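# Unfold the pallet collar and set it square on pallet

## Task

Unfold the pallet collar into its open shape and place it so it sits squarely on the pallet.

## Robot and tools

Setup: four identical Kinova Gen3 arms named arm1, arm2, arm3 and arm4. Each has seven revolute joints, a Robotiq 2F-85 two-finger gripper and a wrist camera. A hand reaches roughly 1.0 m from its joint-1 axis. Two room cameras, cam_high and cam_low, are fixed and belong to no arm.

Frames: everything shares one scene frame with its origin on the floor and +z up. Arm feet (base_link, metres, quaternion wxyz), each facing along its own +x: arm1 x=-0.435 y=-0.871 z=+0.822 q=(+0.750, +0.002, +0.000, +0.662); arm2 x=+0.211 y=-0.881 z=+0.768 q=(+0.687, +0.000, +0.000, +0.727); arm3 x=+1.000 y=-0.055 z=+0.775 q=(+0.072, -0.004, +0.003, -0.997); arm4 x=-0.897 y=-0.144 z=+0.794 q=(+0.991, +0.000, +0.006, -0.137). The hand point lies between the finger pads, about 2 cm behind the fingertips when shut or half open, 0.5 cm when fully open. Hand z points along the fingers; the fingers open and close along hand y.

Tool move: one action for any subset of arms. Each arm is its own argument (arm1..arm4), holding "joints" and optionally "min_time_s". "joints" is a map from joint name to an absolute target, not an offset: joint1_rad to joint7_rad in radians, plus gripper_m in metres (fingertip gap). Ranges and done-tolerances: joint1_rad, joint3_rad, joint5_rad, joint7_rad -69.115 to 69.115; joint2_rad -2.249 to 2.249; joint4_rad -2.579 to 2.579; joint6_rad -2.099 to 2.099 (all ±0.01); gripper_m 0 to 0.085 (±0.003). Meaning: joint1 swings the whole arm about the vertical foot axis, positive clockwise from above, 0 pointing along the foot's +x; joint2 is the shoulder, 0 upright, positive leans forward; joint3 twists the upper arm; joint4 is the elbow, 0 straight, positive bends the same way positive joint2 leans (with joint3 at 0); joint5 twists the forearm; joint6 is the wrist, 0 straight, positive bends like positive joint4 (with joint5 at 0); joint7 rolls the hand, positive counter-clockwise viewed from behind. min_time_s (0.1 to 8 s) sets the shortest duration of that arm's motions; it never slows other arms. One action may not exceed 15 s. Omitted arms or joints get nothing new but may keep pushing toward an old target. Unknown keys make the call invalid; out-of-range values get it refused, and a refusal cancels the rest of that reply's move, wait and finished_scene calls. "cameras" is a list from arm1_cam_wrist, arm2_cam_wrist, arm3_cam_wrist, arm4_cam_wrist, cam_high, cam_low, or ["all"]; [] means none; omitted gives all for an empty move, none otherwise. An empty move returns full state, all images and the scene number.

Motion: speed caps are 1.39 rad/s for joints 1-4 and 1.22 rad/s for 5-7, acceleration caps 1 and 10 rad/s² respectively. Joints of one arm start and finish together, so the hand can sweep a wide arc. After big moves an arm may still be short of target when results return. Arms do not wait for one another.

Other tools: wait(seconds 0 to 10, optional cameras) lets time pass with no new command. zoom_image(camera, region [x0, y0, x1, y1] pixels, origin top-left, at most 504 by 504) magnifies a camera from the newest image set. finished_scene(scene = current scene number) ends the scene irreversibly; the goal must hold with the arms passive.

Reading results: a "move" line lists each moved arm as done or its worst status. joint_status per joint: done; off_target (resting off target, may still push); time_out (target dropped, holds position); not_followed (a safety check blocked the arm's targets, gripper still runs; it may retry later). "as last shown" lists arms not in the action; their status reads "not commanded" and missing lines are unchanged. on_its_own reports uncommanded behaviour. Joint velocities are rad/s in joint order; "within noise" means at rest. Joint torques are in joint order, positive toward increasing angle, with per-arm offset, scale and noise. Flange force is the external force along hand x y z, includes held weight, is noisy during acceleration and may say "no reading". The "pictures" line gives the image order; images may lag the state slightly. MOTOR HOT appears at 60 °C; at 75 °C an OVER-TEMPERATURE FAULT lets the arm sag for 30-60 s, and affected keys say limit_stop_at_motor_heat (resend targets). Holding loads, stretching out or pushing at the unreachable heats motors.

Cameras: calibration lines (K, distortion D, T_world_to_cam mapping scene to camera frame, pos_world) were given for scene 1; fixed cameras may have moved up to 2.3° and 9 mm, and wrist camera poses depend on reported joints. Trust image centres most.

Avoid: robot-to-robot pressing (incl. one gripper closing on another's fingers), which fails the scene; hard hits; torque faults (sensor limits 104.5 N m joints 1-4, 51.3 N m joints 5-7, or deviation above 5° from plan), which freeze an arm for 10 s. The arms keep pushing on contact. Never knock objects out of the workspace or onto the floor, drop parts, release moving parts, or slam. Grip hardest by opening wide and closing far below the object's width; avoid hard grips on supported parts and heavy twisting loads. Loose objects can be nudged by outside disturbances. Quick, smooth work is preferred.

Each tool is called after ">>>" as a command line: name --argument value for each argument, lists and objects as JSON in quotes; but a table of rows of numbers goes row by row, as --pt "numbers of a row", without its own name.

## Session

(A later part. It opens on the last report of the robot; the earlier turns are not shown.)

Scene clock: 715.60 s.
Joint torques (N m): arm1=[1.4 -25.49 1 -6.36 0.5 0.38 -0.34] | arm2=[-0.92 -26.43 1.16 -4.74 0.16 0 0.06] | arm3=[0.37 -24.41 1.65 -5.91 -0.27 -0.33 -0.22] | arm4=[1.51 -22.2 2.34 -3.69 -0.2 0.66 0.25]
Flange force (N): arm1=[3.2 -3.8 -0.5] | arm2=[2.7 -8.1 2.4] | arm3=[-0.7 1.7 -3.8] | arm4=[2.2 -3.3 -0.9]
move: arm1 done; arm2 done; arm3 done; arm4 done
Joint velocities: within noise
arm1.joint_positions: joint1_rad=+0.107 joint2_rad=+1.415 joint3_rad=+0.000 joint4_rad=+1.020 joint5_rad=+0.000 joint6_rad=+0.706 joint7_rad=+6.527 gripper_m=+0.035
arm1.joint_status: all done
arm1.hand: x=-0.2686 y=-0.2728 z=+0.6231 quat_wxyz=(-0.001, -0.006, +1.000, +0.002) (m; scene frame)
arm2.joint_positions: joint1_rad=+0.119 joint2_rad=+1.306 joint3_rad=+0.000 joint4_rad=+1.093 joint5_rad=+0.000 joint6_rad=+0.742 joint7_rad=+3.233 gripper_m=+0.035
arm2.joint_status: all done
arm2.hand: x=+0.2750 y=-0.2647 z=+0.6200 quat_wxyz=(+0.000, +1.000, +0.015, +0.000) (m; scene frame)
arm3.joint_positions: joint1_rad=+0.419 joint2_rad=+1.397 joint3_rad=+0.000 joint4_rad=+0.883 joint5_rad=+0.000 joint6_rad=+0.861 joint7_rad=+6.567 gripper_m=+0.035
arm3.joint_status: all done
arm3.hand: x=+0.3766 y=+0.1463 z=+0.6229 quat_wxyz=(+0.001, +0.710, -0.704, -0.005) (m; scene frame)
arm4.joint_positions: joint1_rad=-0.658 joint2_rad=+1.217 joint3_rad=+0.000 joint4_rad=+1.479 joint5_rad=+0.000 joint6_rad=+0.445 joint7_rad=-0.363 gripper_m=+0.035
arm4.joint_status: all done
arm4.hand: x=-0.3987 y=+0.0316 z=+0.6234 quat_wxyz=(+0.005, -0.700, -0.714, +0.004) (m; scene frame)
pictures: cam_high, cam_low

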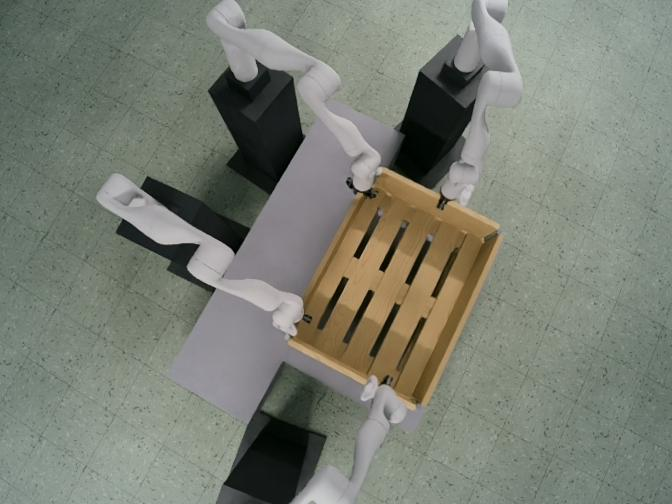

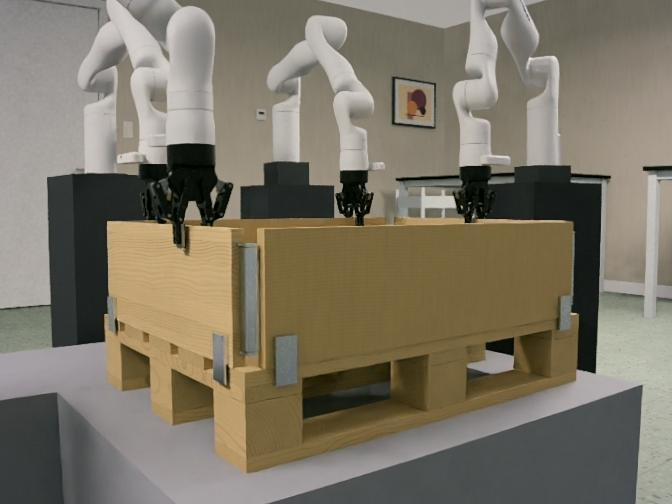

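>>> move --arm1 '{"joints": {"joint2_rad": 1.2597, "joint4_rad": 1.1107, "joint6_rad": 0.7712, "gripper_m": 0.05}, "min_time_s": 1.8}' --arm2 '{"joints": {"joint2_rad": 1.1573, "joint4_rad": 1.1484, "joint6_rad": 0.8359, "gripper_m": 0.05}, "min_time_s": 1.8}' --arm3 '{"joints": {"joint2_rad": 1.2533, "joint4_rad": 0.9518, "joint6_rad": 0.9365, "gripper_m": 0.05}, "min_time_s": 1.8}' --arm4 '{"joints": {"joint2_rad": 1.0576, "joint4_rad": 1.5368, "joint6_rad": 0.5472, "gripper_m": 0.05}, "min_time_s": 1.8}' --cameras '["all"]'

>>> zoom_image --camera "cam_high" --region '[260, 140, 520, 430]'

Scene clock: 721.57 s.
Joint torques (N m): arm1=[1.38 -25.17 1.06 -6.75 0.49 0.36 -0.35] | arm2=[-0.95 -25.94 1.05 -5.41 0.11 -0.01 0.1] | arm3=[0.37 -24.13 1.58 -6.29 -0.28 -0.28 -0.24] | arm4=[1.55 -21.7 2.34 -4.41 -0.2 0.67 0.28]
Flange force (N): arm1=[3.0 -3.3 0.1] | arm2=[2.6 -7.5 1.2] | arm3=[-0.6 1.4 -3.9] | arm4=[2.5 -3.0 -0.4]
move: arm1 done; arm2 done; arm3 done; arm4 done
Joint velocities: within noise
arm1.joint_positions: joint1_rad=+0.107 joint2_rad=+1.260 joint3_rad=+0.000 joint4_rad=+1.111 joint5_rad=+0.000 joint6_rad=+0.771 joint7_rad=+6.527 gripper_m=+0.050
arm1.joint_status: all done
arm1.hand: x=-0.2684 y=-0.2730 z=+0.7006 quat_wxyz=(-0.001, -0.006, +1.000, +0.002) (m; scene frame)
arm2.joint_positions: joint1_rad=+0.119 joint2_rad=+1.157 joint3_rad=+0.000 joint4_rad=+1.148 joint5_rad=+0.000 joint6_rad=+0.836 joint7_rad=+3.233 gripper_m=+0.050
arm2.joint_status: all done
arm2.hand: x=+0.2749 y=-0.2648 z=+0.7000 quat_wxyz=(+0.000, +1.000, +0.015, +0.000) (m; scene frame)
arm3.joint_positions: joint1_rad=+0.419 joint2_rad=+1.253 joint3_rad=+0.000 joint4_rad=+0.952 joint5_rad=+0.000 joint6_rad=+0.937 joint7_rad=+6.567 gripper_m=+0.050
arm3.joint_status: all done
arm3.hand: x=+0.3772 y=+0.1459 z=+0.7000 quat_wxyz=(+0.001, +0.710, -0.704, -0.005) (m; scene frame)
arm4.joint_positions: joint1_rad=-0.658 joint2_rad=+1.058 joint3_rad=+0.000 joint4_rad=+1.537 joint5_rad=+0.000 joint6_rad=+0.547 joint7_rad=-0.363 gripper_m=+0.050
arm4.joint_status: all done
arm4.hand: x=-0.3977 y=+0.0314 z=+0.6996 quat_wxyz=(+0.005, -0.700, -0.714, +0.004) (m; scene frame)
pictures: arm1_cam_wrist, arm2_cam_wrist, arm3_cam_wrist, arm4_cam_wrist, cam_high, cam_low
camera_calibration:
arm1_cam_wrist: T_world_to_cam=[[-0.024251, 0.999045, 0.0363424, 0.235496], [0.999475, 0.0234489, 0.0223386, 0.311841], [0.0214651, 0.036865, -0.99909, 0.864949], [0, 0, 0, 1]] pos_world=[-0.324533, -0.27447, 0.848637]
arm2_cam_wrist: T_world_to_cam=[[0.0353719, -0.999373, -0.00155091, -0.274577], [-0.99937, -0.0353763, 0.00286162, 0.318179], [-0.00291469, 0.00144871, -0.999995, 0.845318], [0, 0, 0, 1]] pos_world=[0.330155, -0.264374, 0.843977]
arm3_cam_wrist: T_world_to_cam=[[-0.999763, -0.0201686, 0.00817038, 0.373554], [-0.0200115, 0.999622, 0.018875, -0.0989411], [-0.00854797, 0.0187071, -0.999788, 0.847762], [0, 0, 0, 1]] pos_world=[0.378732, 0.0905786, 0.846398]
arm4_cam_wrist: T_world_to_cam=[[0.999677, 0.0244513, -0.00691969, 0.399865], [0.0244295, -0.999696, -0.00321936, 0.0940828], [-0.00699631, 0.00304927, -0.999971, 0.845512], [0, 0, 0, 1]] pos_world=[-0.396119, 0.0816988, 0.848557]

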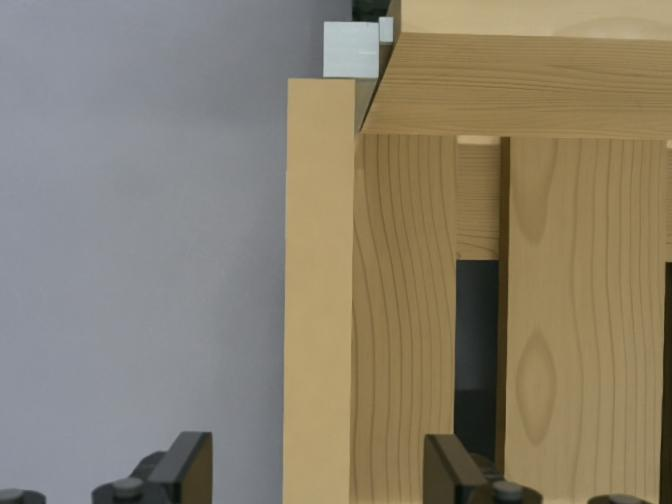

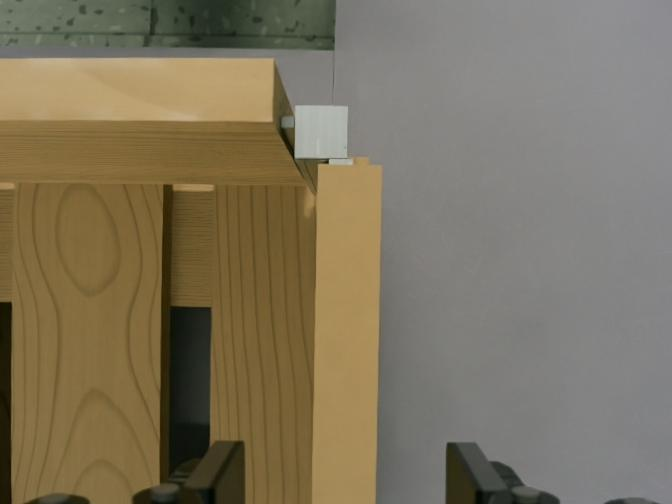

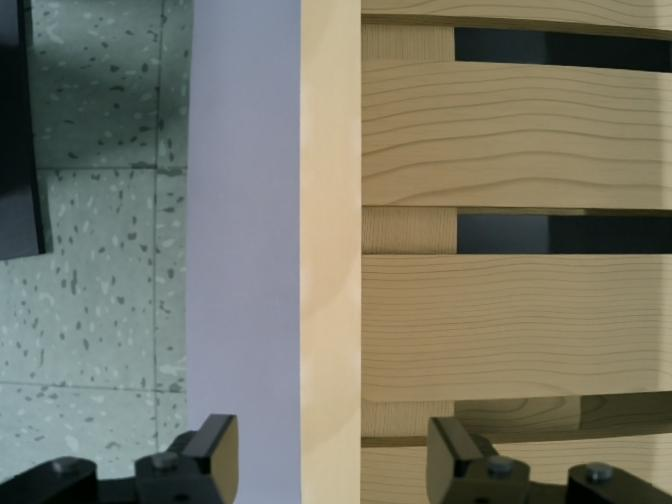

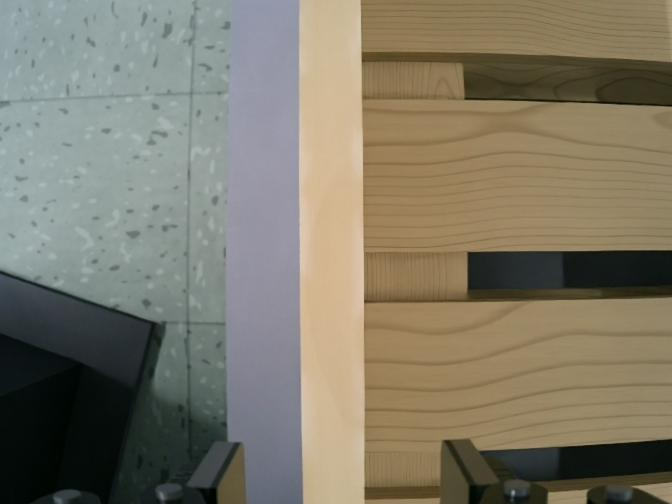

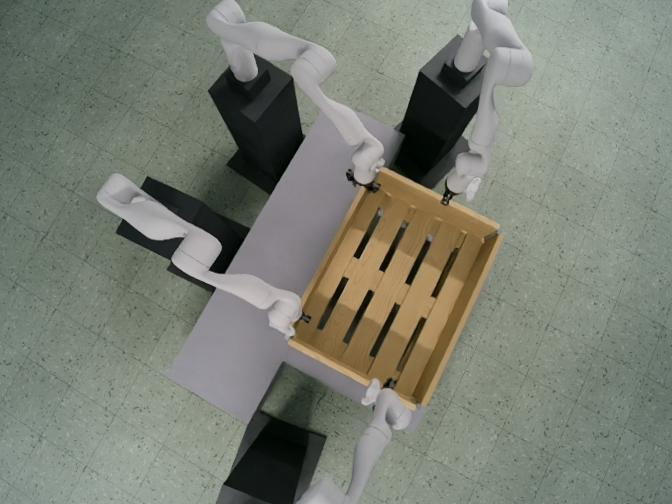

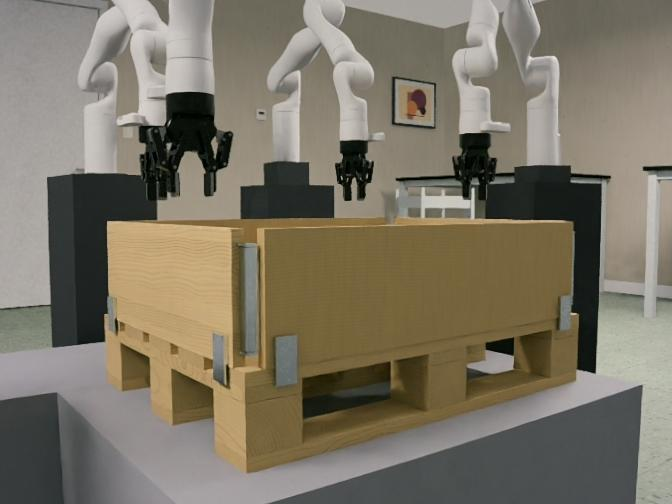

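Scaled by 1.738 from the camera's 672x504 image, which has a finer 960x720 frame.

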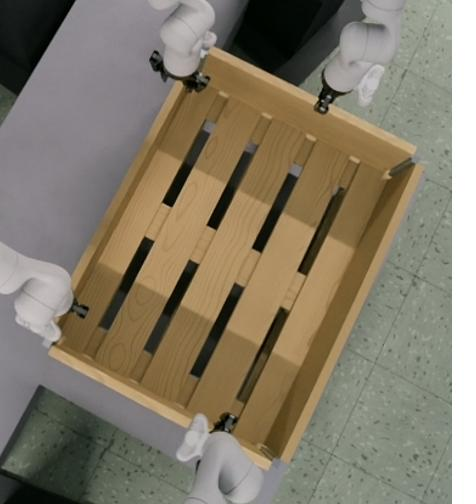

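>>> finished_scene --scene 1

The scene is finished: the task was done.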